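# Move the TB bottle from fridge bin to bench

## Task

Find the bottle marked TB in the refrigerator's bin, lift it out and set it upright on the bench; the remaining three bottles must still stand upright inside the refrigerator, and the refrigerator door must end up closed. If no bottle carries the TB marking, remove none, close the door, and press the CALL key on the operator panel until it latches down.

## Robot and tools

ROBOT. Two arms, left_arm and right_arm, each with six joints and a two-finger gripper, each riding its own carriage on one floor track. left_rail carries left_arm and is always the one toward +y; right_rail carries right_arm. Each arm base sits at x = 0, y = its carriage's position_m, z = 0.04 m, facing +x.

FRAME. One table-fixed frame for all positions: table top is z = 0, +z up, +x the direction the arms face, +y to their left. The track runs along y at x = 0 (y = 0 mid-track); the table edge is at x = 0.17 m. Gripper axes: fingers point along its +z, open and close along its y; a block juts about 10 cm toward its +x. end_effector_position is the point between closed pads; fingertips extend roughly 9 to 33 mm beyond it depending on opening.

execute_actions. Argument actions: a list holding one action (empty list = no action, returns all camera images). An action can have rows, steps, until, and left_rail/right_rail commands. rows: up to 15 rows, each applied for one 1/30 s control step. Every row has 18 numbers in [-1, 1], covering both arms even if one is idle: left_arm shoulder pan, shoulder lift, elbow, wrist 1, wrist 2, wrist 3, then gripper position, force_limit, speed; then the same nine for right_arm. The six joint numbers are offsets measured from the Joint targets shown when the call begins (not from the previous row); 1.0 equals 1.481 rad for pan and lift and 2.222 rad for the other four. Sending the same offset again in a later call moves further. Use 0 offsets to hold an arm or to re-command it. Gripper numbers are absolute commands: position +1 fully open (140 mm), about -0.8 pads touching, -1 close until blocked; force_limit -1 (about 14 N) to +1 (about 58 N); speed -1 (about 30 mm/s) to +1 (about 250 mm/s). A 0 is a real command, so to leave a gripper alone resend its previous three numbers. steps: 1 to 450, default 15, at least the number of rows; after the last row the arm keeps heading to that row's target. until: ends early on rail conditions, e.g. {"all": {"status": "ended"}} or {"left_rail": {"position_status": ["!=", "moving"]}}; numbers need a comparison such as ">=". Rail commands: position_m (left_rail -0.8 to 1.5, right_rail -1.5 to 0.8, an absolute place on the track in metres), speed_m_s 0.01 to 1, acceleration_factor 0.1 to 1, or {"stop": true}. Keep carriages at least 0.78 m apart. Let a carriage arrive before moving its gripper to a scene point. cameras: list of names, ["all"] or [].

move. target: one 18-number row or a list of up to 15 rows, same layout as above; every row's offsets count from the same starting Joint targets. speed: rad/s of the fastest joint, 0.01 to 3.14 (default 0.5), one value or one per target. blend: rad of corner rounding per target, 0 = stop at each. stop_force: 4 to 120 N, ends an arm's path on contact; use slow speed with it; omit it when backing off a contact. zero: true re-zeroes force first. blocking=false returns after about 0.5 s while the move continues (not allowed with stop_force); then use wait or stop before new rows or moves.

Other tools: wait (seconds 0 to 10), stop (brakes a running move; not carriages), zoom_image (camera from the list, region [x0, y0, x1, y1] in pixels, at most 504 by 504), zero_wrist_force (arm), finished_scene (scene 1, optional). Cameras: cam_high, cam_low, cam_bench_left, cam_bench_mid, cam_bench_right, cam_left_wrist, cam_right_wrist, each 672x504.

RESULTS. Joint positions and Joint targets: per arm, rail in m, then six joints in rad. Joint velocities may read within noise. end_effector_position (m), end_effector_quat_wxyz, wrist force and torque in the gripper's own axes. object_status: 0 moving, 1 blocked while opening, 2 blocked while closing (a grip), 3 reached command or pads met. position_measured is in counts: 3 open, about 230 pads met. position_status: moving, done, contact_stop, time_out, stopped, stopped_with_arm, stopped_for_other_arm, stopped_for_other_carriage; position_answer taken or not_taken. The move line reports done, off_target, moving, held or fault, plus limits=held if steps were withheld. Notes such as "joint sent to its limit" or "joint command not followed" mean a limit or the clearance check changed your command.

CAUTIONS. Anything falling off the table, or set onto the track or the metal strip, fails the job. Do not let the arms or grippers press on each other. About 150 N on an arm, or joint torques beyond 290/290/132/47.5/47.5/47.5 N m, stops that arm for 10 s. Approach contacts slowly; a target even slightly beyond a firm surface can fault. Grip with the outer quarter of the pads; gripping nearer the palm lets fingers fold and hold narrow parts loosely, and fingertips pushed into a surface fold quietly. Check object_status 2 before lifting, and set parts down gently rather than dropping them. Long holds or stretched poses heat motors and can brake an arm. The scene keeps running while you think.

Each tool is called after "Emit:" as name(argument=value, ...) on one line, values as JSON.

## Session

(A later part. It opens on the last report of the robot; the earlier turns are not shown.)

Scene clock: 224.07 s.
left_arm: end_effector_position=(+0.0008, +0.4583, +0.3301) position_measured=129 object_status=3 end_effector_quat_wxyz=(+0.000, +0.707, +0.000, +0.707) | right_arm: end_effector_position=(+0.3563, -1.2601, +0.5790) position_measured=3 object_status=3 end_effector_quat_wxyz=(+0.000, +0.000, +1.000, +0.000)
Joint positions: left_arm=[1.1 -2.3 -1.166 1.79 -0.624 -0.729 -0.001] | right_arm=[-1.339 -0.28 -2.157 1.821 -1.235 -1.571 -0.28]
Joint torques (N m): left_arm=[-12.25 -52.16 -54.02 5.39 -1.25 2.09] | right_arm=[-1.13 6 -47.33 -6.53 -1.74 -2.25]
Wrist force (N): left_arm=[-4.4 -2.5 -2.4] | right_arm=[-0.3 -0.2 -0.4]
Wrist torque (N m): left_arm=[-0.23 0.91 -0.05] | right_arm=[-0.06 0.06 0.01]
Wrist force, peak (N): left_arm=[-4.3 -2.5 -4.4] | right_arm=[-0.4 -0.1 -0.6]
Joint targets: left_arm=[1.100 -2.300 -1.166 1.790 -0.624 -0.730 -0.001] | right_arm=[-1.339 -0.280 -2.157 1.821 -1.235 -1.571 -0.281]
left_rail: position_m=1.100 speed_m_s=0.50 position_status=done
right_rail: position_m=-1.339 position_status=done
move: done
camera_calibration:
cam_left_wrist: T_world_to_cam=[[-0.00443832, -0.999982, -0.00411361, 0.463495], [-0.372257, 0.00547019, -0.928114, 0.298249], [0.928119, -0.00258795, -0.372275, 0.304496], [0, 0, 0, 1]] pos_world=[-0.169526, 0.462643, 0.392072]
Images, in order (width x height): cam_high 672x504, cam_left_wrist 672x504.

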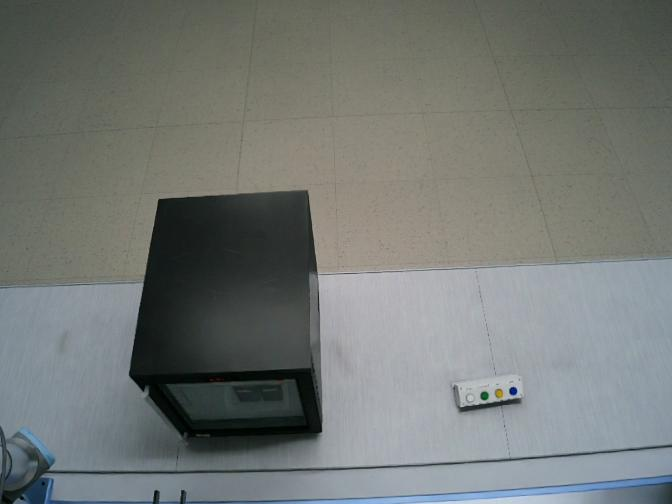

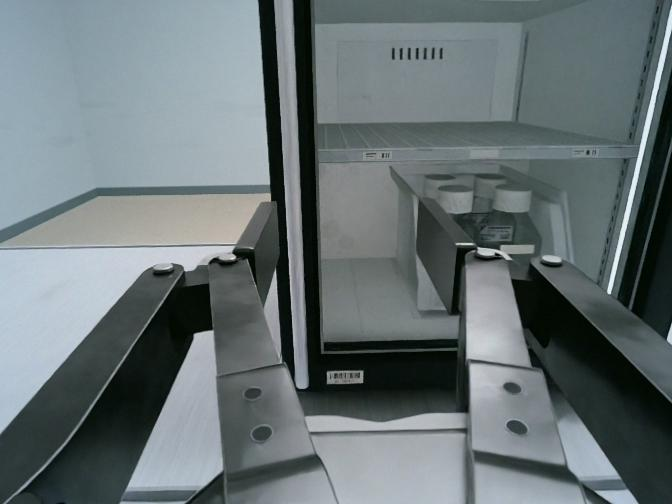

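Emit:
execute_actions(actions=[{"left_rail":{"position_m":1.5},"right_rail":{"position_m":-0.6,"speed_m_s":0.5,"acceleration_factor":0.4},"steps":120,"until":{"all":{"status":"ended"}}}])

Emit:
move(target=[0,0,0,0,0,0,0.0,-0.2,-1,-0.3168,-0.1691,-0.5406,-0.4071,0.4327,0.0632,0.2,-0.2,-1], speed=1.0)

Emit:
move(target=[0,0,0,0,0,0,0.0,-0.2,-1,-0.3168,-0.1691,-0.5406,-0.4071,0.4327,0.0632,0.2,-0.2,-1], speed=0.8, cameras=["cam_right_wrist","cam_high","cam_bench_mid"])

Scene clock: 275.43 s.
left_arm: end_effector_position=(+0.0006, +0.8580, +0.3301) position_measured=129 object_status=3 end_effector_quat_wxyz=(+0.000, +0.707, +0.000, +0.707) | right_arm: end_effector_position=(+0.3563, -0.5214, +0.5790) position_measured=3 object_status=3 end_effector_quat_wxyz=(+0.000, +0.000, +1.000, +0.000)
Joint positions: left_arm=[1.5 -2.3 -1.166 1.79 -0.624 -0.73 -0.001] | right_arm=[-0.6 -0.28 -2.157 1.821 -1.235 -1.571 -0.281]
Joint torques (N m): left_arm=[3.54 -78.95 -24.49 2.3 0.62 2.11] | right_arm=[-0.11 7.64 -47.4 -6.65 0.23 -1.84]
Wrist force (N): left_arm=[-4.2 -1.9 -1.7] | right_arm=[-0.2 0.0 -0.6]
Wrist torque (N m): left_arm=[-0.09 0.86 -0.06] | right_arm=[0.00 0.03 0.01]
Wrist force, peak (N): left_arm=[-4.6 -4.0 -2.7] | right_arm=[-0.3 -2.5 -0.6]
Joint targets: left_arm=[1.500 -2.300 -1.166 1.790 -0.624 -0.730 -0.001] | right_arm=[-0.600 -0.280 -2.157 1.821 -1.235 -1.571 -0.281]
Tool commands: left_gripper/position=+0.0 left_gripper/force_limit=-0.2 left_gripper/speed=-1.0 right_gripper/position=+1.0 right_gripper/force_limit=+1.0 right_gripper/speed=+1.0
left_rail: position_m=1.500 speed_m_s=0.50 position_status=done
right_rail: position_m=-0.600 speed_m_s=0.50 position_status=done

Scene clock: 277.77 s.
left_arm: end_effector_position=(+0.0006, +0.8580, +0.3301) position_measured=129 object_status=3 end_effector_quat_wxyz=(+0.000, +0.707, +0.000, +0.707) | right_arm: end_effector_position=(-0.0750, +0.0894, +1.4120) position_measured=104 object_status=0 end_effector_quat_wxyz=(+0.816, -0.306, +0.452, -0.193)
Joint positions: left_arm=[1.5 -2.3 -1.166 1.79 -0.624 -0.73 -0.001] | right_arm=[-0.6 -0.75 -2.407 0.62 -2.14 -0.609 -0.14]
Joint torques (N m): left_arm=[15.01 -79.33 -24.14 -0.94 1.67 2.13] | right_arm=[-13.57 62 -0.01 -1.95 -0.41 3.57]
Wrist force (N): left_arm=[-4.0 -2.4 -1.8] | right_arm=[-1.7 -1.5 1.8]
Wrist torque (N m): left_arm=[-0.20 0.81 -0.06] | right_arm=[-0.57 -0.25 -0.91]
Wrist force, peak (N): left_arm=[-4.5 -2.8 -2.5] | right_arm=[-7.1 4.4 -1.2]
Joint targets: left_arm=[1.500 -2.300 -1.166 1.790 -0.624 -0.730 -0.001] | right_arm=[-0.600 -0.750 -2.407 0.620 -2.140 -0.609 -0.140]
left_rail: position_m=1.500 speed_m_s=0.50 position_status=done
right_rail: position_m=-0.600 speed_m_s=0.50 position_status=done
move: done

Scene clock: 279.97 s.
left_arm: end_effector_position=(+0.0006, +0.8580, +0.3301) position_measured=129 object_status=3 end_effector_quat_wxyz=(+0.000, +0.707, +0.000, +0.707) | right_arm: end_effector_position=(+0.1211, +0.5032, +0.3303) position_measured=104 object_status=3 end_effector_quat_wxyz=(+0.000, +0.707, +0.000, +0.707)
Joint positions: left_arm=[1.5 -2.3 -1.166 1.79 -0.624 -0.73 -0.001] | right_arm=[-0.6 -1.219 -2.658 -0.581 -3.044 0.352 0]
Joint torques (N m): left_arm=[12.29 -78.89 -24.06 -0.59 1.65 2.44] | right_arm=[-12.86 107.78 32.83 -4.53 0.78 3.21]
Wrist force (N): left_arm=[-4.5 -2.7 -2.1] | right_arm=[0.2 0.4 0.1]
Wrist torque (N m): left_arm=[-0.27 0.93 -0.06] | right_arm=[-0.15 -0.21 -0.07]
Wrist force, peak (N): left_arm=[-4.8 -2.8 -2.8] | right_arm=[1.8 -8.1 3.2]
Joint targets: left_arm=[1.500 -2.300 -1.166 1.790 -0.624 -0.730 -0.001] | right_arm=[-0.600 -1.219 -2.658 -0.581 -3.044 0.352 0.000]
left_rail: position_m=1.500 speed_m_s=0.50 position_status=done
right_rail: position_m=-0.600 speed_m_s=0.50 position_status=done
move: done
camera_calibration:
cam_right_wrist: T_world_to_cam=[[-0.0482904, -0.99879, 0.00928048, 0.508744], [-0.382541, 0.00991092, -0.923885, 0.331736], [0.922676, -0.0481649, -0.382557, 0.218323], [0, 0, 0, 1]] pos_world=[-0.0499719, 0.515356, 0.385285]
Images, in order (width x height): cam_high 672x504, cam_bench_mid 672x504, cam_right_wrist 672x504.

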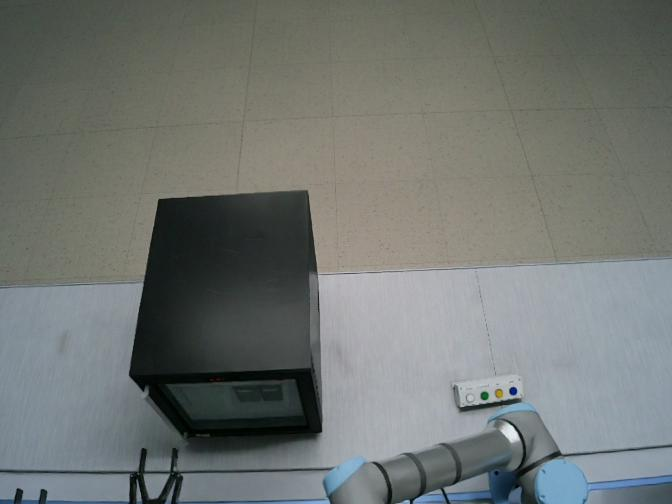

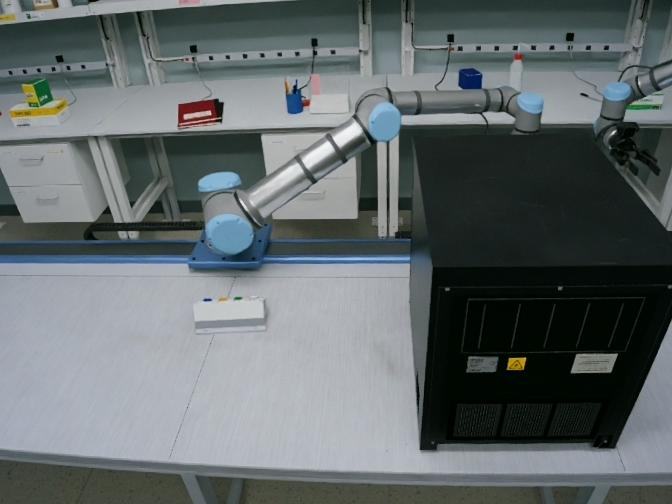

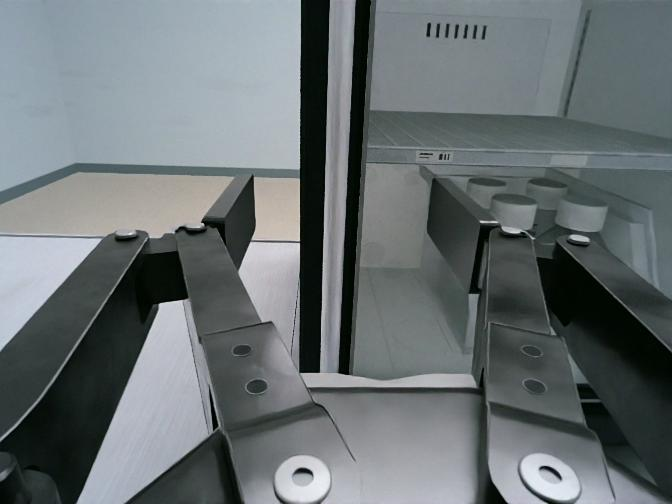

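Emit:
move(target=[0,0,0,0,0,0,0.0,-0.2,-1,-0.0571,0.0323,-0.0418,0.0204,-0.0383,0,0.2,-0.2,-1], speed=0.12, stop_force=15, cameras=["cam_right_wrist"])

Scene clock: 289.83 s.
left_arm: end_effector_position=(+0.0006, +0.8580, +0.3301) position_measured=129 object_status=3 end_effector_quat_wxyz=(+0.000, +0.707, +0.000, +0.707) | right_arm: end_effector_position=(+0.2198, +0.5011, +0.3302) position_measured=104 object_status=3 end_effector_quat_wxyz=(+0.000, +0.707, +0.000, +0.707)
Joint positions: left_arm=[1.5 -2.3 -1.166 1.79 -0.624 -0.73 -0.001] | right_arm=[-0.6 -1.304 -2.61 -0.674 -2.999 0.267 0]
Joint torques (N m): left_arm=[15.01 -78.34 -24.8 -0.9 1.95 2.16] | right_arm=[-12.12 131.39 32.7 2.56 -2.06 3.29]
Wrist force (N): left_arm=[-4.1 -2.5 -2.4] | right_arm=[0.6 0.4 -0.5]
Wrist torque (N m): left_arm=[-0.23 0.85 -0.05] | right_arm=[-0.16 -0.28 -0.07]
Wrist force, peak (N): left_arm=[-5.0 -2.7 -2.4] | right_arm=[-0.2 0.3 -2.0]
Joint targets: left_arm=[1.500 -2.300 -1.166 1.790 -0.624 -0.730 -0.001] | right_arm=[-0.600 -1.304 -2.610 -0.674 -2.999 0.267 0.000]
left_rail: position_m=1.500 speed_m_s=0.50 position_status=done
right_rail: position_m=-0.600 speed_m_s=0.50 position_status=done
move: done
camera_calibration:
cam_right_wrist: T_world_to_cam=[[-0.0479882, -0.998803, 0.00947413, 0.51133], [-0.382434, 0.00961037, -0.923933, 0.369588], [0.922736, -0.0479611, -0.382438, 0.126962], [0, 0, 0, 1]] pos_world=[0.0487283, 0.513256, 0.385185]
Images, in order (width x height): cam_right_wrist 672x504.

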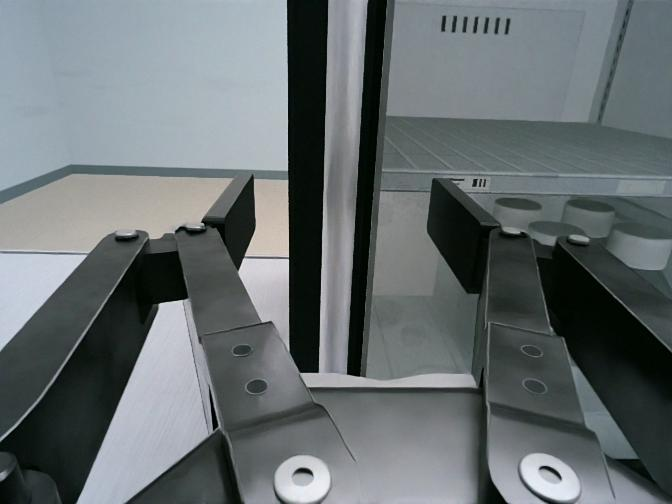

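Emit:
move(target=[0,0,0,0,0,0,0.0,-0.2,-1,0,0,0,0,0,0,-1,-0.2,-1])

Emit:
move(target=[0,0,0,0,0,0,0.0,-0.2,-1,0.0819,0.1087,-0.1377,0.0652,-0.0240,0,-1,-0.2,-1], speed=0.12, stop_force=70, cameras=["cam_right_wrist","cam_high"])

Scene clock: 313.03 s.
left_arm: end_effector_position=(+0.0006, +0.8580, +0.3301) position_measured=129 object_status=3 end_effector_quat_wxyz=(+0.000, +0.707, +0.000, +0.707) | right_arm: end_effector_position=(+0.2198, +0.5012, +0.3302) position_measured=207 object_status=0 end_effector_quat_wxyz=(+0.000, +0.707, +0.000, +0.707)
Joint positions: left_arm=[1.5 -2.3 -1.166 1.79 -0.624 -0.73 -0.001] | right_arm=[-0.6 -1.304 -2.61 -0.674 -2.999 0.267 0]
Joint torques (N m): left_arm=[13.32 -77.87 -24.24 -0.93 1.69 2.25] | right_arm=[-13.28 131.77 32.26 -4.39 15.9 3.04]
Wrist force (N): left_arm=[-4.2 -2.7 -2.1] | right_arm=[4.5 -42.1 -5.7]
Wrist torque (N m): left_arm=[-0.27 0.86 -0.05] | right_arm=[0.84 -0.28 0.13]
Wrist force, peak (N): left_arm=[-5.0 -2.9 -2.0] | right_arm=[4.5 -42.1 -5.7]
Joint targets: left_arm=[1.500 -2.300 -1.166 1.790 -0.624 -0.730 -0.001] | right_arm=[-0.600 -1.304 -2.610 -0.674 -2.999 0.267 0.000]
left_rail: position_m=1.500 speed_m_s=0.50 position_status=done
right_rail: position_m=-0.600 speed_m_s=0.50 position_status=done
move: done

Scene clock: 316.60 s.
left_arm: end_effector_position=(+0.0006, +0.8580, +0.3301) position_measured=129 object_status=3 end_effector_quat_wxyz=(+0.000, +0.707, +0.000, +0.707) | right_arm: end_effector_position=(+0.1104, +0.4688, +0.3300) position_measured=209 object_status=2 end_effector_quat_wxyz=(-0.062, +0.704, +0.062, +0.704)
Joint positions: left_arm=[1.5 -2.3 -1.166 1.79 -0.624 -0.73 -0.001] | right_arm=[-0.6 -1.182 -2.449 -0.98 -2.854 0.214 0]
Joint torques (N m): left_arm=[13.43 -80.08 -23.82 -0.76 1.79 1.89] | right_arm=[-23.82 120.55 10.67 -3.96 19.2 1.77]
Wrist force (N): left_arm=[-4.6 -2.2 -2.0] | right_arm=[8.3 -63.6 -12.4]
Wrist torque (N m): left_arm=[-0.17 0.95 -0.06] | right_arm=[1.40 -0.14 0.16]
Wrist force, peak (N): left_arm=[-4.6 -2.8 -2.5] | right_arm=[8.3 -63.6 -12.4]
Joint targets: left_arm=[1.500 -2.300 -1.166 1.790 -0.624 -0.730 -0.001] | right_arm=[-0.600 -1.182 -2.449 -0.980 -2.854 0.214 0.000]
left_rail: position_m=1.500 speed_m_s=0.50 position_status=done
right_rail: position_m=-0.600 speed_m_s=0.50 position_status=done
move: done
camera_calibration:
cam_right_wrist: T_world_to_cam=[[0.126235, -0.991955, 0.00950286, 0.451373], [-0.378301, -0.0569933, -0.923926, 0.35864], [0.917035, 0.113037, -0.382452, 0.151437], [0, 0, 0, 1]] pos_world=[-0.0601785, 0.451064, 0.384985]
Images, in order (width x height): cam_high 672x504, cam_right_wrist 672x504.

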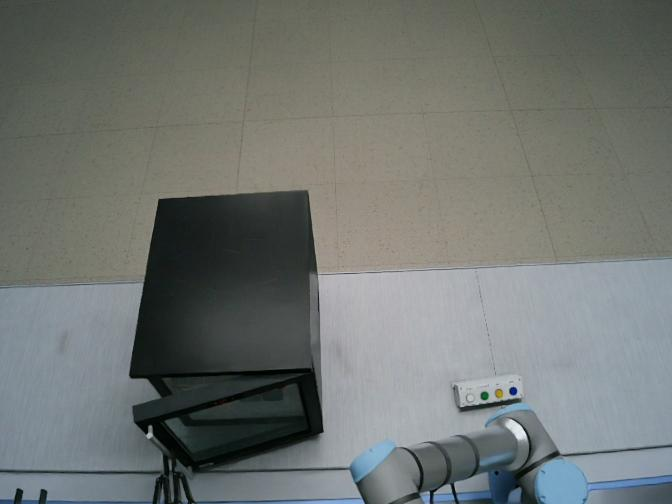

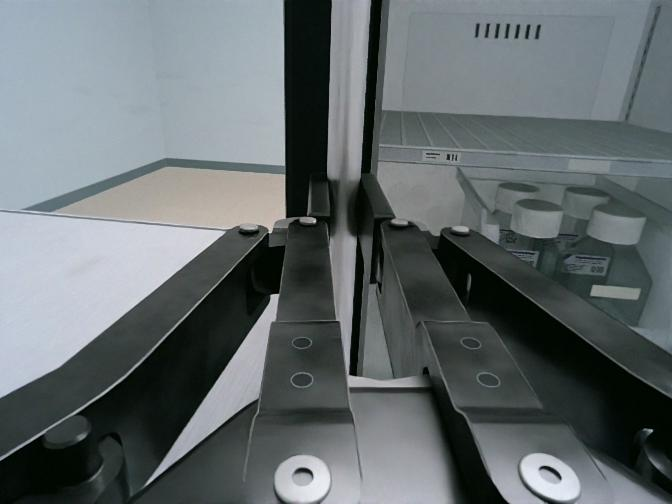

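Emit:
move(target=[0,0,0,0,0,0,0.0,-0.2,-1,-0.0010,-0.0051,0.0063,-0.0029,-0.0007,0,-1,-0.2,-1], speed=0.05)

Scene clock: 323.70 s.
left_arm: end_effector_position=(+0.0006, +0.8580, +0.3301) position_measured=129 object_status=3 end_effector_quat_wxyz=(+0.000, +0.707, +0.000, +0.707) | right_arm: end_effector_position=(+0.1106, +0.4725, +0.3299) position_measured=209 object_status=2 end_effector_quat_wxyz=(-0.062, +0.704, +0.062, +0.704)
Joint positions: left_arm=[1.5 -2.3 -1.166 1.79 -0.624 -0.73 -0.001] | right_arm=[-0.6 -1.184 -2.456 -0.967 -2.86 0.212 0]
Joint torques (N m): left_arm=[13.97 -78.93 -24.1 -0.88 1.53 2.24] | right_arm=[17.75 89.8 67.25 1.34 -18.04 -1.2]
Wrist force (N): left_arm=[-4.7 -3.0 -2.0] | right_arm=[-0.7 46.6 10.4]
Wrist torque (N m): left_arm=[-0.34 0.98 -0.05] | right_arm=[-1.09 -0.34 0.13]
Wrist force, peak (N): left_arm=[-4.7 -3.2 -2.3] | right_arm=[8.5 -63.8 -12.4]
Joint targets: left_arm=[1.500 -2.300 -1.166 1.790 -0.624 -0.730 -0.001] | right_arm=[-0.600 -1.184 -2.456 -0.966 -2.860 0.212 0.000]
left_rail: position_m=1.500 speed_m_s=0.50 position_status=done
right_rail: position_m=-0.600 speed_m_s=0.50 position_status=done
move: done

Emit:
move(target=[[0,0,0,0,0,0,0.0,-0.2,-1,0.0439,0.0636,-0.0785,0.0356,-0.0197,0,-1,-0.2,-1],[0,0,0,0,0,0,0.0,-0.2,-1,0.0891,0.1282,-0.1556,0.0696,-0.0426,0,-1,-0.2,-1],[0,0,0,0,0,0,0.0,-0.2,-1,0.1353,0.1927,-0.2298,0.1009,-0.0663,0,-1,-0.2,-1],[0,0,0,0,0,0,0.0,-0.2,-1,0.1831,0.2586,-0.3023,0.1293,-0.0900,0,-1,-0.2,-1]], speed=0.12, blend=[0.03,0.03,0.03,0], stop_force=85, zero=false, cameras=["cam_right_wrist","cam_high"])

Scene clock: 363.60 s.
left_arm: end_effector_position=(+0.0006, +0.8580, +0.3301) position_measured=129 object_status=3 end_effector_quat_wxyz=(+0.000, +0.707, +0.000, +0.707) | right_arm: end_effector_position=(-0.0651, +0.3256, +0.3295) position_measured=209 object_status=2 end_effector_quat_wxyz=(-0.224, +0.670, +0.225, +0.671)
Joint positions: left_arm=[1.5 -2.3 -1.166 1.79 -0.624 -0.73 -0.001] | right_arm=[-0.6 -0.913 -2.073 -1.638 -2.573 0.012 0]
Joint torques (N m): left_arm=[14.8 -78.32 -24.41 -0.83 1.65 1.97] | right_arm=[-42.62 98.88 -4.6 -5.39 22.88 -1.66]
Wrist force (N): left_arm=[-4.0 -2.8 -2.4] | right_arm=[0.7 -75.2 -18.0]
Wrist torque (N m): left_arm=[-0.31 0.82 -0.05] | right_arm=[1.69 -0.35 0.16]
Wrist force, peak (N): left_arm=[-4.9 -2.7 -2.7] | right_arm=[0.4 -75.4 -18.1]
Joint targets: left_arm=[1.500 -2.300 -1.166 1.790 -0.624 -0.730 -0.001] | right_arm=[-0.600 -0.913 -2.073 -1.638 -2.573 0.012 0.000]
left_rail: position_m=1.500 speed_m_s=0.50 position_status=done
right_rail: position_m=-0.600 speed_m_s=0.50 position_status=done
move: done
camera_calibration:
cam_right_wrist: T_world_to_cam=[[0.562823, -0.826506, 0.010866, 0.305602], [-0.310406, -0.223523, -0.923951, 0.342211], [0.76608, 0.516648, -0.382357, 0.187047], [0, 0, 0, 1]] pos_world=[-0.209069, 0.232436, 0.384384]
Images, in order (width x height): cam_high 672x504, cam_right_wrist 672x504.

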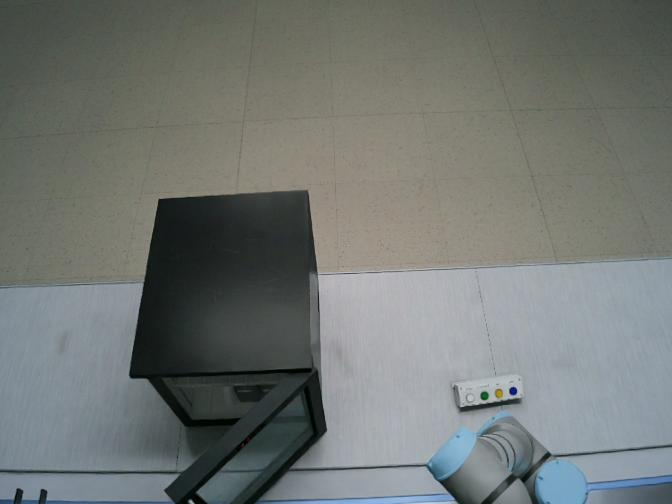

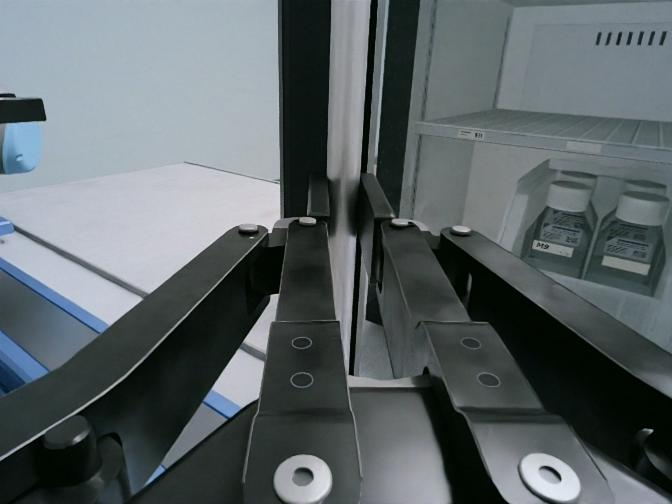

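Emit:
move(target=[[0,0,0,0,0,0,0.0,-0.2,-1,0,-0.0026,0.0028,-0.0011,0,0,-1,-0.2,-1],[0,0,0,0,0,0,0.0,-0.2,-1,0.0493,0.0637,-0.0668,0.0247,-0.0221,0,-1,-0.2,-1],[0,0,0,0,0,0,0.0,-0.2,-1,0.1012,0.1335,-0.1348,0.0462,-0.0425,0,-1,-0.2,-1]], speed=0.12, blend=[0,0.03,0], stop_force=85, zero=false)

Scene clock: 375.43 s.
left_arm: end_effector_position=(+0.0006, +0.8580, +0.3301) position_measured=129 object_status=3 end_effector_quat_wxyz=(+0.000, +0.707, +0.000, +0.707) | right_arm: end_effector_position=(-0.1219, +0.2268, +0.3297) position_measured=209 object_status=2 end_effector_quat_wxyz=(-0.305, +0.638, +0.305, +0.638)
Joint positions: left_arm=[1.5 -2.3 -1.166 1.79 -0.624 -0.73 -0.001] | right_arm=[-0.6 -0.763 -1.876 -1.938 -2.47 -0.082 0]
Joint torques (N m): left_arm=[13.32 -80.83 -23.78 -0.86 1.41 2.14] | right_arm=[-5.49 87.42 20.35 1.33 6.71 -1.48]
Wrist force (N): left_arm=[-4.4 -2.4 -2.2] | right_arm=[-16.7 -25.8 -6.2]
Wrist torque (N m): left_arm=[-0.21 0.90 -0.06] | right_arm=[0.64 -0.76 0.11]
Wrist force, peak (N): left_arm=[-5.0 -2.6 -2.5] | right_arm=[0.5 -75.8 -18.1]
Joint targets: left_arm=[1.500 -2.300 -1.166 1.790 -0.624 -0.730 -0.001] | right_arm=[-0.600 -0.763 -1.876 -1.938 -2.470 -0.082 0.000]
left_rail: position_m=1.500 speed_m_s=0.50 position_status=done
right_rail: position_m=-0.600 speed_m_s=0.50 position_status=done
move: done

Emit:
move(target=[[0,0,0,0,0,0,0.0,-0.2,-1,0.0564,0.0767,-0.0669,0.0162,-0.0175,0,-1,-0.2,-1],[0,0,0,0,0,0,0.0,-0.2,-1,0.1167,0.1584,-0.1326,0.0274,-0.0324,0,-1,-0.2,-1]], speed=0.12, blend=[0.03,0], stop_force=85, zero=false, cameras=["cam_right_wrist","cam_high"])

Scene clock: 383.50 s.
left_arm: end_effector_position=(+0.0006, +0.8580, +0.3301) position_measured=129 object_status=3 end_effector_quat_wxyz=(+0.000, +0.707, +0.000, +0.707) | right_arm: end_effector_position=(-0.1487, +0.1140, +0.3303) position_measured=209 object_status=2 end_effector_quat_wxyz=(-0.380, +0.596, +0.380, +0.596)
Joint positions: left_arm=[1.5 -2.3 -1.166 1.79 -0.624 -0.73 -0.001] | right_arm=[-0.6 -0.59 -1.641 -2.232 -2.41 -0.154 0]
Joint torques (N m): left_arm=[14.06 -78.83 -23.44 -0.9 1.52 2.27] | right_arm=[-41.89 50.47 -21.19 -5.14 23 -1.5]
Wrist force (N): left_arm=[-4.5 -2.6 -2.1] | right_arm=[20.2 -72.0 -19.4]
Wrist torque (N m): left_arm=[-0.26 0.93 -0.05] | right_arm=[1.72 0.26 0.21]
Wrist force, peak (N): left_arm=[-4.5 -2.8 -2.7] | right_arm=[20.6 -72.3 -19.1]
Joint targets: left_arm=[1.500 -2.300 -1.166 1.790 -0.624 -0.730 -0.001] | right_arm=[-0.600 -0.590 -1.641 -2.232 -2.410 -0.154 0.000]
left_rail: position_m=1.500 speed_m_s=0.50 position_status=done
right_rail: position_m=-0.600 speed_m_s=0.50 position_status=done
move: done
camera_calibration:
cam_right_wrist: T_world_to_cam=[[0.88523, -0.465066, 0.00906172, 0.18507], [-0.170416, -0.342382, -0.923977, 0.304075], [0.432812, 0.816387, -0.382342, 0.276988], [0, 0, 0, 1]] pos_world=[-0.231894, -0.0359501, 0.385185]
Images, in order (width x height): cam_high 672x504, cam_right_wrist 672x504.

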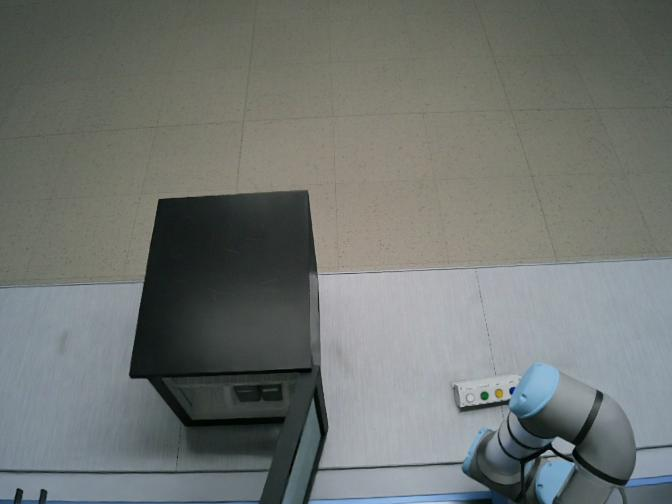

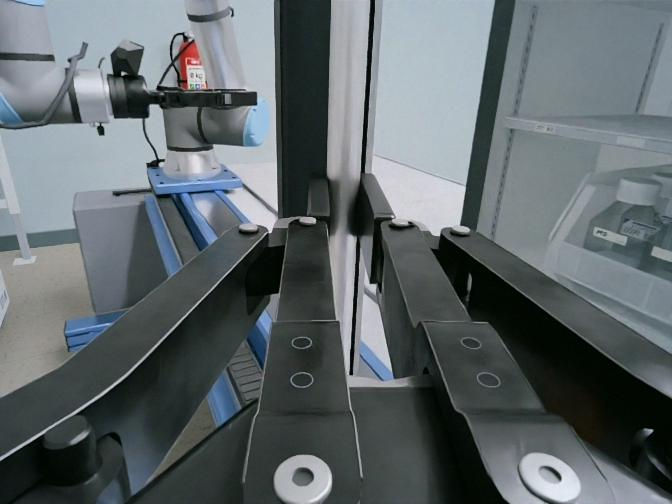

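Emit:
move(target=[-0.0914,-0.3036,0.2212,-0.0188,0.1358,0,0.0,-0.2,-1,0.0006,-0.0024,0.0017,-0.0001,0.0004,0,-1,-0.2,-1], speed=0.4)

Emit:
execute_actions(actions=[{"left_rail":{"position_m":0.95},"steps":120,"until":{"left_rail":{"position_status":["!=","moving"]}}}], cameras=["cam_left_wrist","cam_high"])

Scene clock: 398.60 s.
left_arm: end_effector_position=(+0.1005, +0.9493, +0.3599) position_measured=129 object_status=3 end_effector_quat_wxyz=(+0.153, +0.690, -0.153, +0.690) | right_arm: end_effector_position=(-0.1509, +0.1150, +0.3302) position_measured=209 object_status=2 end_effector_quat_wxyz=(-0.380, +0.596, +0.380, +0.596)
Joint positions: left_arm=[1.5 -2.435 -1.615 2.281 -0.666 -0.428 -0.001] | right_arm=[-0.6 -0.589 -1.645 -2.228 -2.41 -0.153 0]
Joint torques (N m): left_arm=[-12.66 -47.32 -23.27 -2.6 1.61 2.24] | right_arm=[6.17 16.66 33.07 -3.91 0.79 -1.88]
Wrist force (N): left_arm=[-4.1 -2.4 -3.4] | right_arm=[18.1 -9.0 -2.3]
Wrist torque (N m): left_arm=[-0.27 0.78 -0.06] | right_arm=[0.05 0.17 0.26]
Wrist force, peak (N): left_arm=[-5.0 -4.3 -2.8] | right_arm=[20.6 -72.7 -19.4]
Joint targets: left_arm=[1.500 -2.435 -1.616 2.282 -0.666 -0.428 -0.001] | right_arm=[-0.600 -0.589 -1.645 -2.228 -2.410 -0.153 0.000]
left_rail: position_m=1.500 speed_m_s=0.50 position_status=done
right_rail: position_m=-0.600 speed_m_s=0.50 position_status=done
move: done

Scene clock: 400.67 s.
left_arm: end_effector_position=(+0.1006, +0.3996, +0.3599) position_measured=129 object_status=3 end_effector_quat_wxyz=(+0.153, +0.690, -0.153, +0.690) | right_arm: end_effector_position=(-0.1509, +0.1150, +0.3302) position_measured=209 object_status=2 end_effector_quat_wxyz=(-0.380, +0.596, +0.380, +0.596)
Joint positions: left_arm=[0.95 -2.435 -1.616 2.282 -0.666 -0.428 -0.001] | right_arm=[-0.6 -0.589 -1.645 -2.228 -2.41 -0.153 0]
Joint torques (N m): left_arm=[-3.49 -40.27 -31.87 -0.63 -0.37 2.23] | right_arm=[7.31 18.91 32.23 1.5 0.58 -1.76]
Wrist force (N): left_arm=[-4.0 -1.8 -2.9] | right_arm=[17.5 -7.8 -2.2]
Wrist torque (N m): left_arm=[-0.13 0.75 -0.05] | right_arm=[0.04 0.18 0.26]
Wrist force, peak (N): left_arm=[-3.8 -4.6 -4.1] | right_arm=[18.3 -8.3 -2.1]
Joint targets: left_arm=[0.950 -2.435 -1.616 2.282 -0.666 -0.428 -0.001] | right_arm=[-0.600 -0.589 -1.645 -2.228 -2.410 -0.153 0.000]
Tool commands: left_gripper/position=+0.0 left_gripper/force_limit=-0.2 left_gripper/speed=-1.0 right_gripper/position=-1.0 right_gripper/force_limit=-0.2 right_gripper/speed=-1.0
left_rail: position_m=0.950 speed_m_s=0.50 position_status=done
right_rail: position_m=-0.600 speed_m_s=0.50 position_status=done
camera_calibration:
cam_left_wrist: T_world_to_cam=[[-0.427415, -0.904046, -0.00416664, 0.409552], [-0.334992, 0.162655, -0.928075, 0.296743], [0.839701, -0.395278, -0.372369, 0.388767], [0, 0, 0, 1]] pos_world=[-0.0519923, 0.475658, 0.421871]
Images, in order (width x height): cam_high 672x504, cam_left_wrist 672x504.

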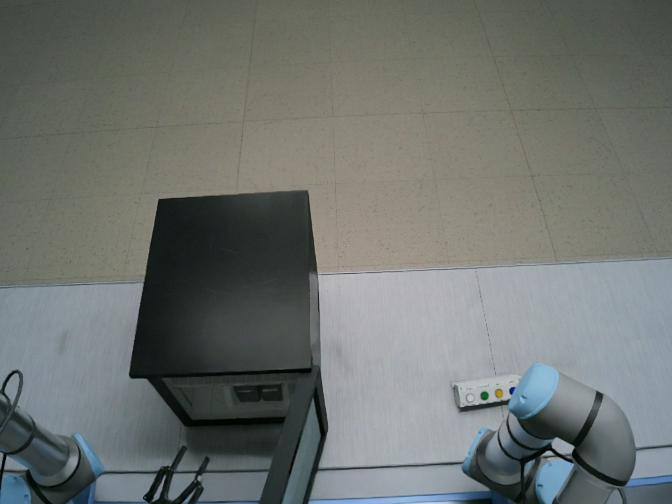

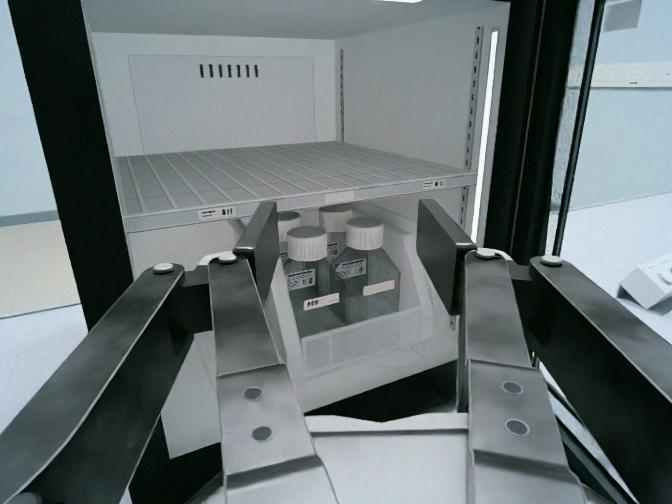

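Emit:
zoom_image(camera="cam_left_wrist", region=[240, 180, 480, 400])

Scaled by 2.100 from the camera's 672x504 image, which has a finer 960x720 frame.

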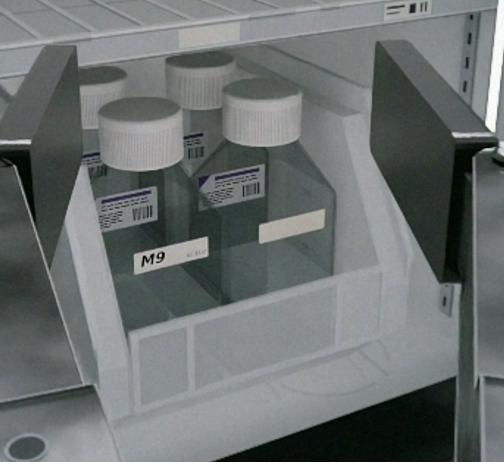

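Emit:
execute_actions(actions=[{"left_rail":{"position_m":1.184},"steps":90,"until":{"left_rail":{"position_status":["!=","moving"]}}}])

Emit:
move(target=[0.3477,0.1244,-0.1230,-0.6669,-0.0036,-0.7065,0.0,-0.2,-1,0,0,0,0,0,0,-1,-0.2,-1], speed=0.8, cameras=["cam_left_wrist","cam_high"])

Emit:
zoom_image(camera="cam_left_wrist", region=[200, 80, 500, 380])

Scene clock: 448.50 s.
left_arm: end_effector_position=(+0.1006, +0.6336, +0.3599) position_measured=129 object_status=3 end_effector_quat_wxyz=(+0.153, +0.690, -0.153, +0.690) | right_arm: end_effector_position=(-0.1509, +0.1150, +0.3302) position_measured=209 object_status=2 end_effector_quat_wxyz=(-0.380, +0.596, +0.380, +0.596)
Joint positions: left_arm=[1.184 -2.435 -1.616 2.282 -0.666 -0.428 -0.001] | right_arm=[-0.6 -0.589 -1.645 -2.228 -2.41 -0.153 0]
Joint torques (N m): left_arm=[12.96 -24.04 -44.98 3.79 -0.76 1.83] | right_arm=[7.99 20.94 32.62 1.74 0.33 -1.13]
Wrist force (N): left_arm=[-4.1 -2.3 -2.8] | right_arm=[17.4 -7.9 -2.5]
Wrist torque (N m): left_arm=[-0.24 0.77 -0.07] | right_arm=[0.04 0.18 0.27]
Wrist force, peak (N): left_arm=[-4.7 -3.4 -3.4] | right_arm=[17.9 -8.3 -2.2]
Joint targets: left_arm=[1.184 -2.435 -1.616 2.282 -0.666 -0.428 -0.001] | right_arm=[-0.600 -0.589 -1.645 -2.228 -2.410 -0.153 0.000]
Tool commands: left_gripper/position=+0.0 left_gripper/force_limit=-0.2 left_gripper/speed=-1.0 right_gripper/position=-1.0 right_gripper/force_limit=-0.2 right_gripper/speed=-1.0
left_rail: position_m=1.184 speed_m_s=0.50 position_status=done
right_rail: position_m=-0.600 speed_m_s=0.50 position_status=done

Scene clock: 451.17 s.
left_arm: end_effector_position=(+0.2193, +0.3760, +0.3719) position_measured=129 object_status=3 end_effector_quat_wxyz=(+0.529, +0.147, +0.830, -0.093) | right_arm: end_effector_position=(-0.1509, +0.1150, +0.3302) position_measured=209 object_status=2 end_effector_quat_wxyz=(-0.380, +0.596, +0.380, +0.596)
Joint positions: left_arm=[1.184 -1.921 -1.431 2.008 -2.147 -0.436 -1.57] | right_arm=[-0.6 -0.589 -1.645 -2.228 -2.41 -0.153 0]
Joint torques (N m): left_arm=[17.73 -37.09 -63.34 -8.14 0.6 -1.32] | right_arm=[5.65 23.47 32.4 1.2 0.17 -1.27]
Wrist force (N): left_arm=[0.3 -1.5 -2.7] | right_arm=[17.3 -8.1 -1.9]
Wrist torque (N m): left_arm=[-0.42 0.08 0.14] | right_arm=[-0.01 0.19 0.26]
Wrist force, peak (N): left_arm=[-4.3 -3.2 -3.4] | right_arm=[17.9 -8.0 -2.0]
Joint targets: left_arm=[1.184 -1.920 -1.431 2.008 -2.147 -0.436 -1.570] | right_arm=[-0.600 -0.589 -1.645 -2.228 -2.410 -0.153 0.000]
left_rail: position_m=1.184 speed_m_s=0.50 position_status=done
right_rail: position_m=-0.600 speed_m_s=0.50 position_status=done
move: done
camera_calibration:
cam_left_wrist: T_world_to_cam=[[0.340605, 0.940181, 0.00698117, -0.426983], [0.0484267, -0.0249582, 0.998515, -0.378447], [0.938958, -0.339761, -0.0540307, 0.123111], [0, 0, 0, 1]] pos_world=[0.0481631, 0.433824, 0.387517]
Images, in order (width x height): cam_high 672x504, cam_left_wrist 672x504.

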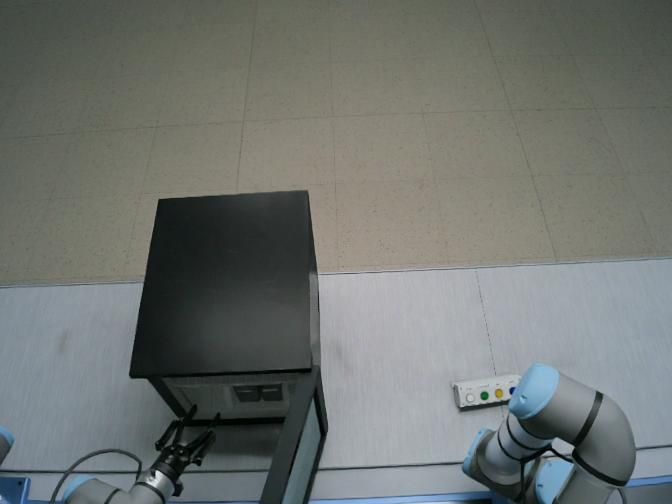

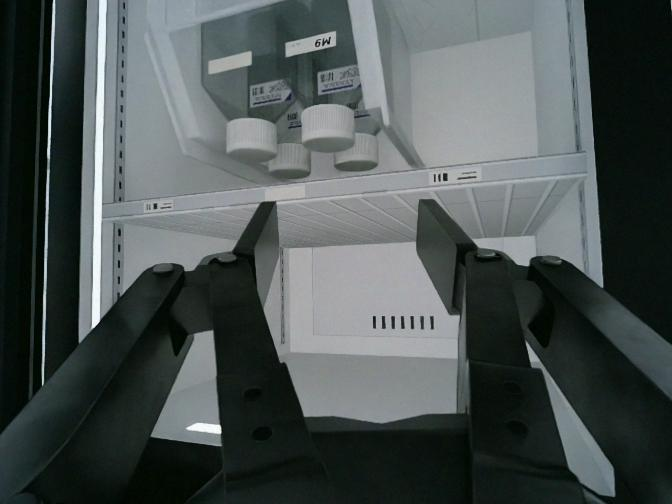

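Scaled by 1.680 from the camera's 672x504 image, which has a finer 960x720 frame.

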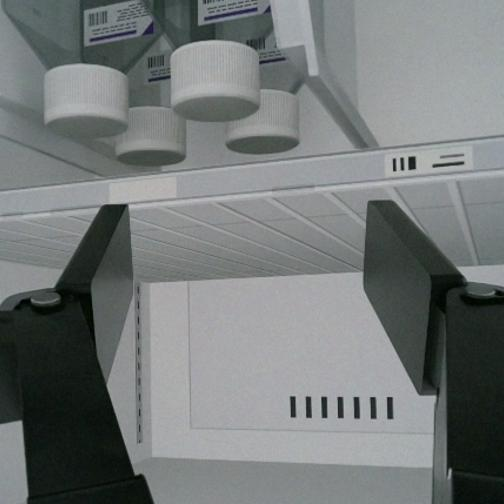

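Emit:
move(target=[0,0,0,0,0,0.707,0.0,-0.2,-1,0,0,0,0,0,0,-1,-0.2,-1], speed=1.2)

Emit:
move(target=[0,0,0,0,0,0.707,0.0,-0.2,-1,0,0,0,0,0,0,-1,-0.2,-1], speed=1.2, cameras=["cam_left_wrist"])

Emit:
zoom_image(camera="cam_left_wrist", region=[200, 80, 500, 380])

Scene clock: 459.57 s.
left_arm: end_effector_position=(+0.2194, +0.3760, +0.3719) position_measured=129 object_status=3 end_effector_quat_wxyz=(+0.440, +0.691, +0.483, +0.308) | right_arm: end_effector_position=(-0.1509, +0.1150, +0.3302) position_measured=209 object_status=2 end_effector_quat_wxyz=(-0.380, +0.596, +0.380, +0.596)
Joint positions: left_arm=[1.184 -1.92 -1.431 2.008 -2.147 -0.436 0] | right_arm=[-0.6 -0.589 -1.645 -2.228 -2.41 -0.153 0]
Joint torques (N m): left_arm=[16.5 -35.77 -61.78 -7.87 0.77 1.86] | right_arm=[5.67 24.11 32.36 1.59 0.3 -1.02]
Wrist force (N): left_arm=[-2.2 -3.4 -1.5] | right_arm=[17.6 -7.9 -2.2]
Wrist torque (N m): left_arm=[-0.67 0.45 0.05] | right_arm=[0.03 0.15 0.27]
Wrist force, peak (N): left_arm=[-2.5 -3.1 -2.1] | right_arm=[18.0 -7.8 -2.0]
Joint targets: left_arm=[1.184 -1.920 -1.431 2.008 -2.147 -0.436 0.001] | right_arm=[-0.600 -0.589 -1.645 -2.228 -2.410 -0.153 0.000]
left_rail: position_m=1.184 speed_m_s=0.50 position_status=done
right_rail: position_m=-0.600 speed_m_s=0.50 position_status=done
move: done

Scene clock: 461.67 s.
left_arm: end_effector_position=(+0.2194, +0.3760, +0.3719) position_measured=129 object_status=3 end_effector_quat_wxyz=(+0.093, +0.830, -0.147, +0.529) | right_arm: end_effector_position=(-0.1509, +0.1150, +0.3302) position_measured=209 object_status=2 end_effector_quat_wxyz=(-0.380, +0.596, +0.380, +0.596)
Joint positions: left_arm=[1.184 -1.92 -1.431 2.008 -2.147 -0.436 1.571] | right_arm=[-0.6 -0.589 -1.645 -2.228 -2.41 -0.153 0]
Joint torques (N m): left_arm=[14.83 -34.88 -62.64 -7.52 0.76 2.41] | right_arm=[9.36 25.56 32.41 1.42 0.84 -0.73]
Wrist force (N): left_arm=[-3.9 -2.2 -1.3] | right_arm=[17.4 -8.0 -1.6]
Wrist torque (N m): left_arm=[-0.35 0.67 -0.04] | right_arm=[0.00 0.22 0.26]
Wrist force, peak (N): left_arm=[-4.0 -2.8 -1.2] | right_arm=[17.9 -8.0 -2.2]
Joint targets: left_arm=[1.184 -1.920 -1.431 2.008 -2.147 -0.436 1.571] | right_arm=[-0.600 -0.589 -1.645 -2.228 -2.410 -0.153 0.000]
left_rail: position_m=1.184 speed_m_s=0.50 position_status=done
right_rail: position_m=-0.600 speed_m_s=0.50 position_status=done
move: done
camera_calibration:
cam_left_wrist: T_world_to_cam=[[-0.348483, -0.937311, -0.00267972, 0.433661], [-0.683051, 0.255907, -0.68407, 0.302093], [0.641873, -0.236556, -0.729411, 0.400639], [0, 0, 0, 1]] pos_world=[0.100309, 0.423941, 0.500045]
Images, in order (width x height): cam_left_wrist 672x504.

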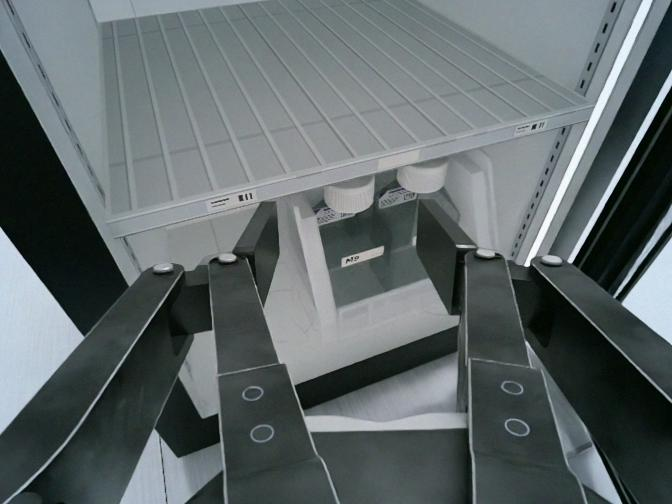

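Scaled by 1.680 from the camera's 672x504 image, which has a finer 960x720 frame.

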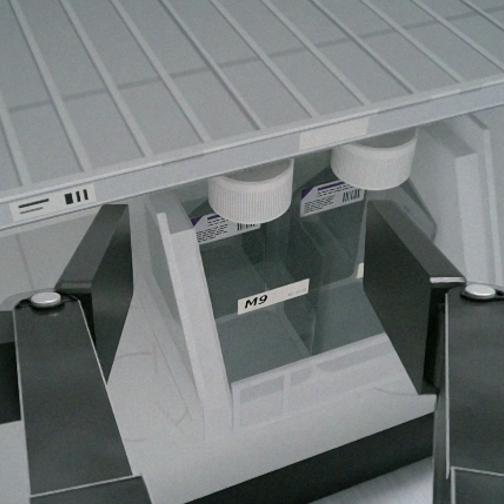

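Emit:
execute_actions(actions=[{"left_rail":{"position_m":1.45},"steps":90,"until":{"left_rail":{"position_status":["!=","moving"]}}}])

Emit:
move(target=[-0.0962,0.1984,0.0148,0.5596,0.0535,-0.7070,0.0,-0.2,-1,0,0,0,0,0,0,-1,-0.2,-1], speed=0.8)

Emit:
execute_actions(actions=[{"left_rail":{"position_m":0.95},"steps":120,"until":{"left_rail":{"position_status":["!=","moving"]}}}], cameras=["cam_left_wrist","cam_high"])

Emit:
zoom_image(camera="cam_left_wrist", region=[200, 80, 500, 380])

Scene clock: 488.40 s.
left_arm: end_effector_position=(+0.2194, +0.6419, +0.3719) position_measured=129 object_status=3 end_effector_quat_wxyz=(+0.093, +0.830, -0.147, +0.529) | right_arm: end_effector_position=(-0.1509, +0.1150, +0.3302) position_measured=209 object_status=2 end_effector_quat_wxyz=(-0.380, +0.596, +0.380, +0.596)
Joint positions: left_arm=[1.45 -1.92 -1.431 2.008 -2.147 -0.436 1.571] | right_arm=[-0.6 -0.589 -1.645 -2.228 -2.41 -0.153 0]
Joint torques (N m): left_arm=[9.94 -65.74 -45.57 -5.25 3.05 1.85] | right_arm=[8.35 28.27 32.57 1.2 0.45 -0.81]
Wrist force (N): left_arm=[-4.3 -2.0 -1.7] | right_arm=[17.4 -8.0 -2.0]
Wrist torque (N m): left_arm=[-0.31 0.77 -0.03] | right_arm=[0.00 0.21 0.27]
Wrist force, peak (N): left_arm=[-4.3 -3.9 -1.8] | right_arm=[18.1 -8.0 -1.8]
Joint targets: left_arm=[1.450 -1.920 -1.431 2.008 -2.147 -0.436 1.571] | right_arm=[-0.600 -0.589 -1.645 -2.228 -2.410 -0.153 0.000]
Tool commands: left_gripper/position=+0.0 left_gripper/force_limit=-0.2 left_gripper/speed=-1.0 right_gripper/position=-1.0 right_gripper/force_limit=-0.2 right_gripper/speed=-1.0
left_rail: position_m=1.450 speed_m_s=0.50 position_status=done
right_rail: position_m=-0.600 speed_m_s=0.50 position_status=done

Scene clock: 491.07 s.
left_arm: end_effector_position=(+0.2002, +0.7699, +0.2079) position_measured=129 object_status=3 end_effector_quat_wxyz=(+0.062, +0.704, -0.062, +0.704) | right_arm: end_effector_position=(-0.1509, +0.1150, +0.3302) position_measured=209 object_status=2 end_effector_quat_wxyz=(-0.380, +0.596, +0.380, +0.596)
Joint positions: left_arm=[1.45 -2.063 -1.138 2.041 -0.904 -0.317 0.001] | right_arm=[-0.6 -0.589 -1.645 -2.228 -2.41 -0.153 0]
Joint torques (N m): left_arm=[-10.86 -45.3 -15.69 4.38 1.77 -1.67] | right_arm=[6.81 31.26 32.56 1.14 0.47 -1.12]
Wrist force (N): left_arm=[-4.0 -2.7 -2.5] | right_arm=[17.3 -7.9 -1.9]
Wrist torque (N m): left_arm=[-0.33 0.77 0.14] | right_arm=[0.03 0.23 0.27]
Wrist force, peak (N): left_arm=[-4.7 -3.7 -2.7] | right_arm=[17.8 -8.1 -2.6]
Joint targets: left_arm=[1.450 -2.063 -1.137 2.041 -0.904 -0.317 0.001] | right_arm=[-0.600 -0.589 -1.645 -2.228 -2.410 -0.153 0.000]
left_rail: position_m=1.450 speed_m_s=0.50 position_status=done
right_rail: position_m=-0.600 speed_m_s=0.50 position_status=done
move: done

Scene clock: 493.03 s.
left_arm: end_effector_position=(+0.2002, +0.2699, +0.2079) position_measured=129 object_status=3 end_effector_quat_wxyz=(+0.062, +0.704, -0.062, +0.704) | right_arm: end_effector_position=(-0.1509, +0.1150, +0.3302) position_measured=209 object_status=2 end_effector_quat_wxyz=(-0.380, +0.596, +0.380, +0.596)
Joint positions: left_arm=[0.95 -2.063 -1.137 2.041 -0.904 -0.317 0.001] | right_arm=[-0.6 -0.589 -1.645 -2.228 -2.41 -0.153 0]
Joint torques (N m): left_arm=[-3.33 -56.51 -42.99 2.99 -0.43 -1.84] | right_arm=[6.74 32.46 33.51 1.47 0.71 -1.26]
Wrist force (N): left_arm=[-4.4 -2.8 -2.9] | right_arm=[17.4 -8.0 -1.9]
Wrist torque (N m): left_arm=[-0.33 0.85 0.13] | right_arm=[0.00 0.21 0.27]
Wrist force, peak (N): left_arm=[-4.8 -4.6 -2.9] | right_arm=[17.9 -7.9 -2.5]
Joint targets: left_arm=[0.950 -2.063 -1.137 2.041 -0.904 -0.317 0.001] | right_arm=[-0.600 -0.589 -1.645 -2.228 -2.410 -0.153 0.000]
Tool commands: left_gripper/position=+0.0 left_gripper/force_limit=-0.2 left_gripper/speed=-1.0 right_gripper/position=-1.0 right_gripper/force_limit=-0.2 right_gripper/speed=-1.0
left_rail: position_m=0.950 speed_m_s=0.50 position_status=done
right_rail: position_m=-0.600 speed_m_s=0.50 position_status=done
camera_calibration:
cam_left_wrist: T_world_to_cam=[[-0.179015, -0.983835, -0.00468253, 0.30616], [-0.365776, 0.0709719, -0.927993, 0.240999], [0.913325, -0.164412, -0.372568, 0.12022], [0, 0, 0, 1]] pos_world=[0.0331588, 0.303873, 0.26987]
Images, in order (width x height): cam_high 672x504, cam_left_wrist 672x504.

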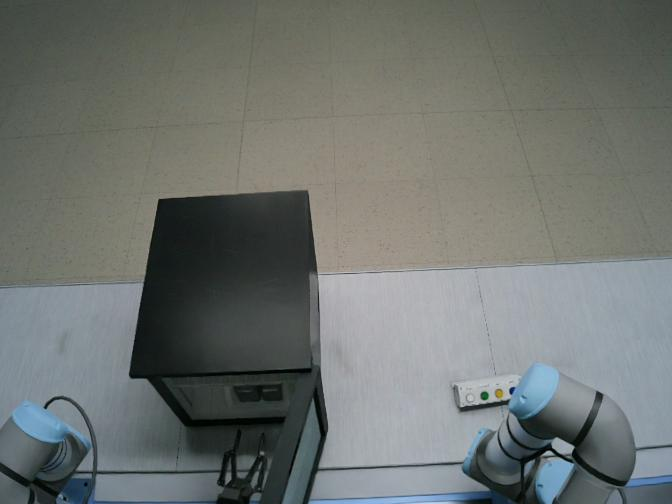

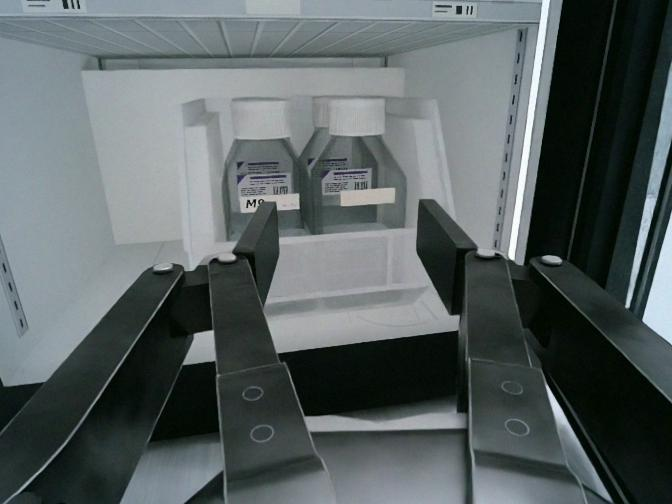

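Scaled by 1.680 from the camera's 672x504 image, which has a finer 960x720 frame.

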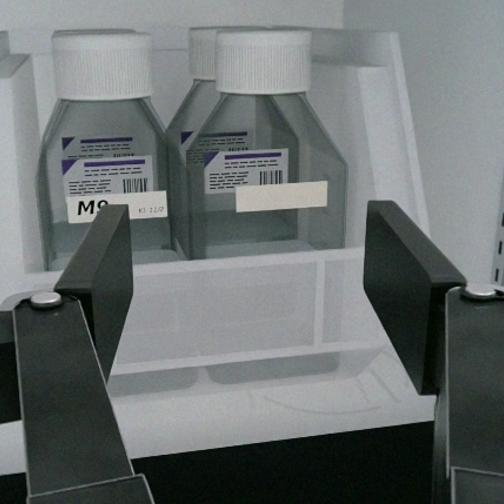

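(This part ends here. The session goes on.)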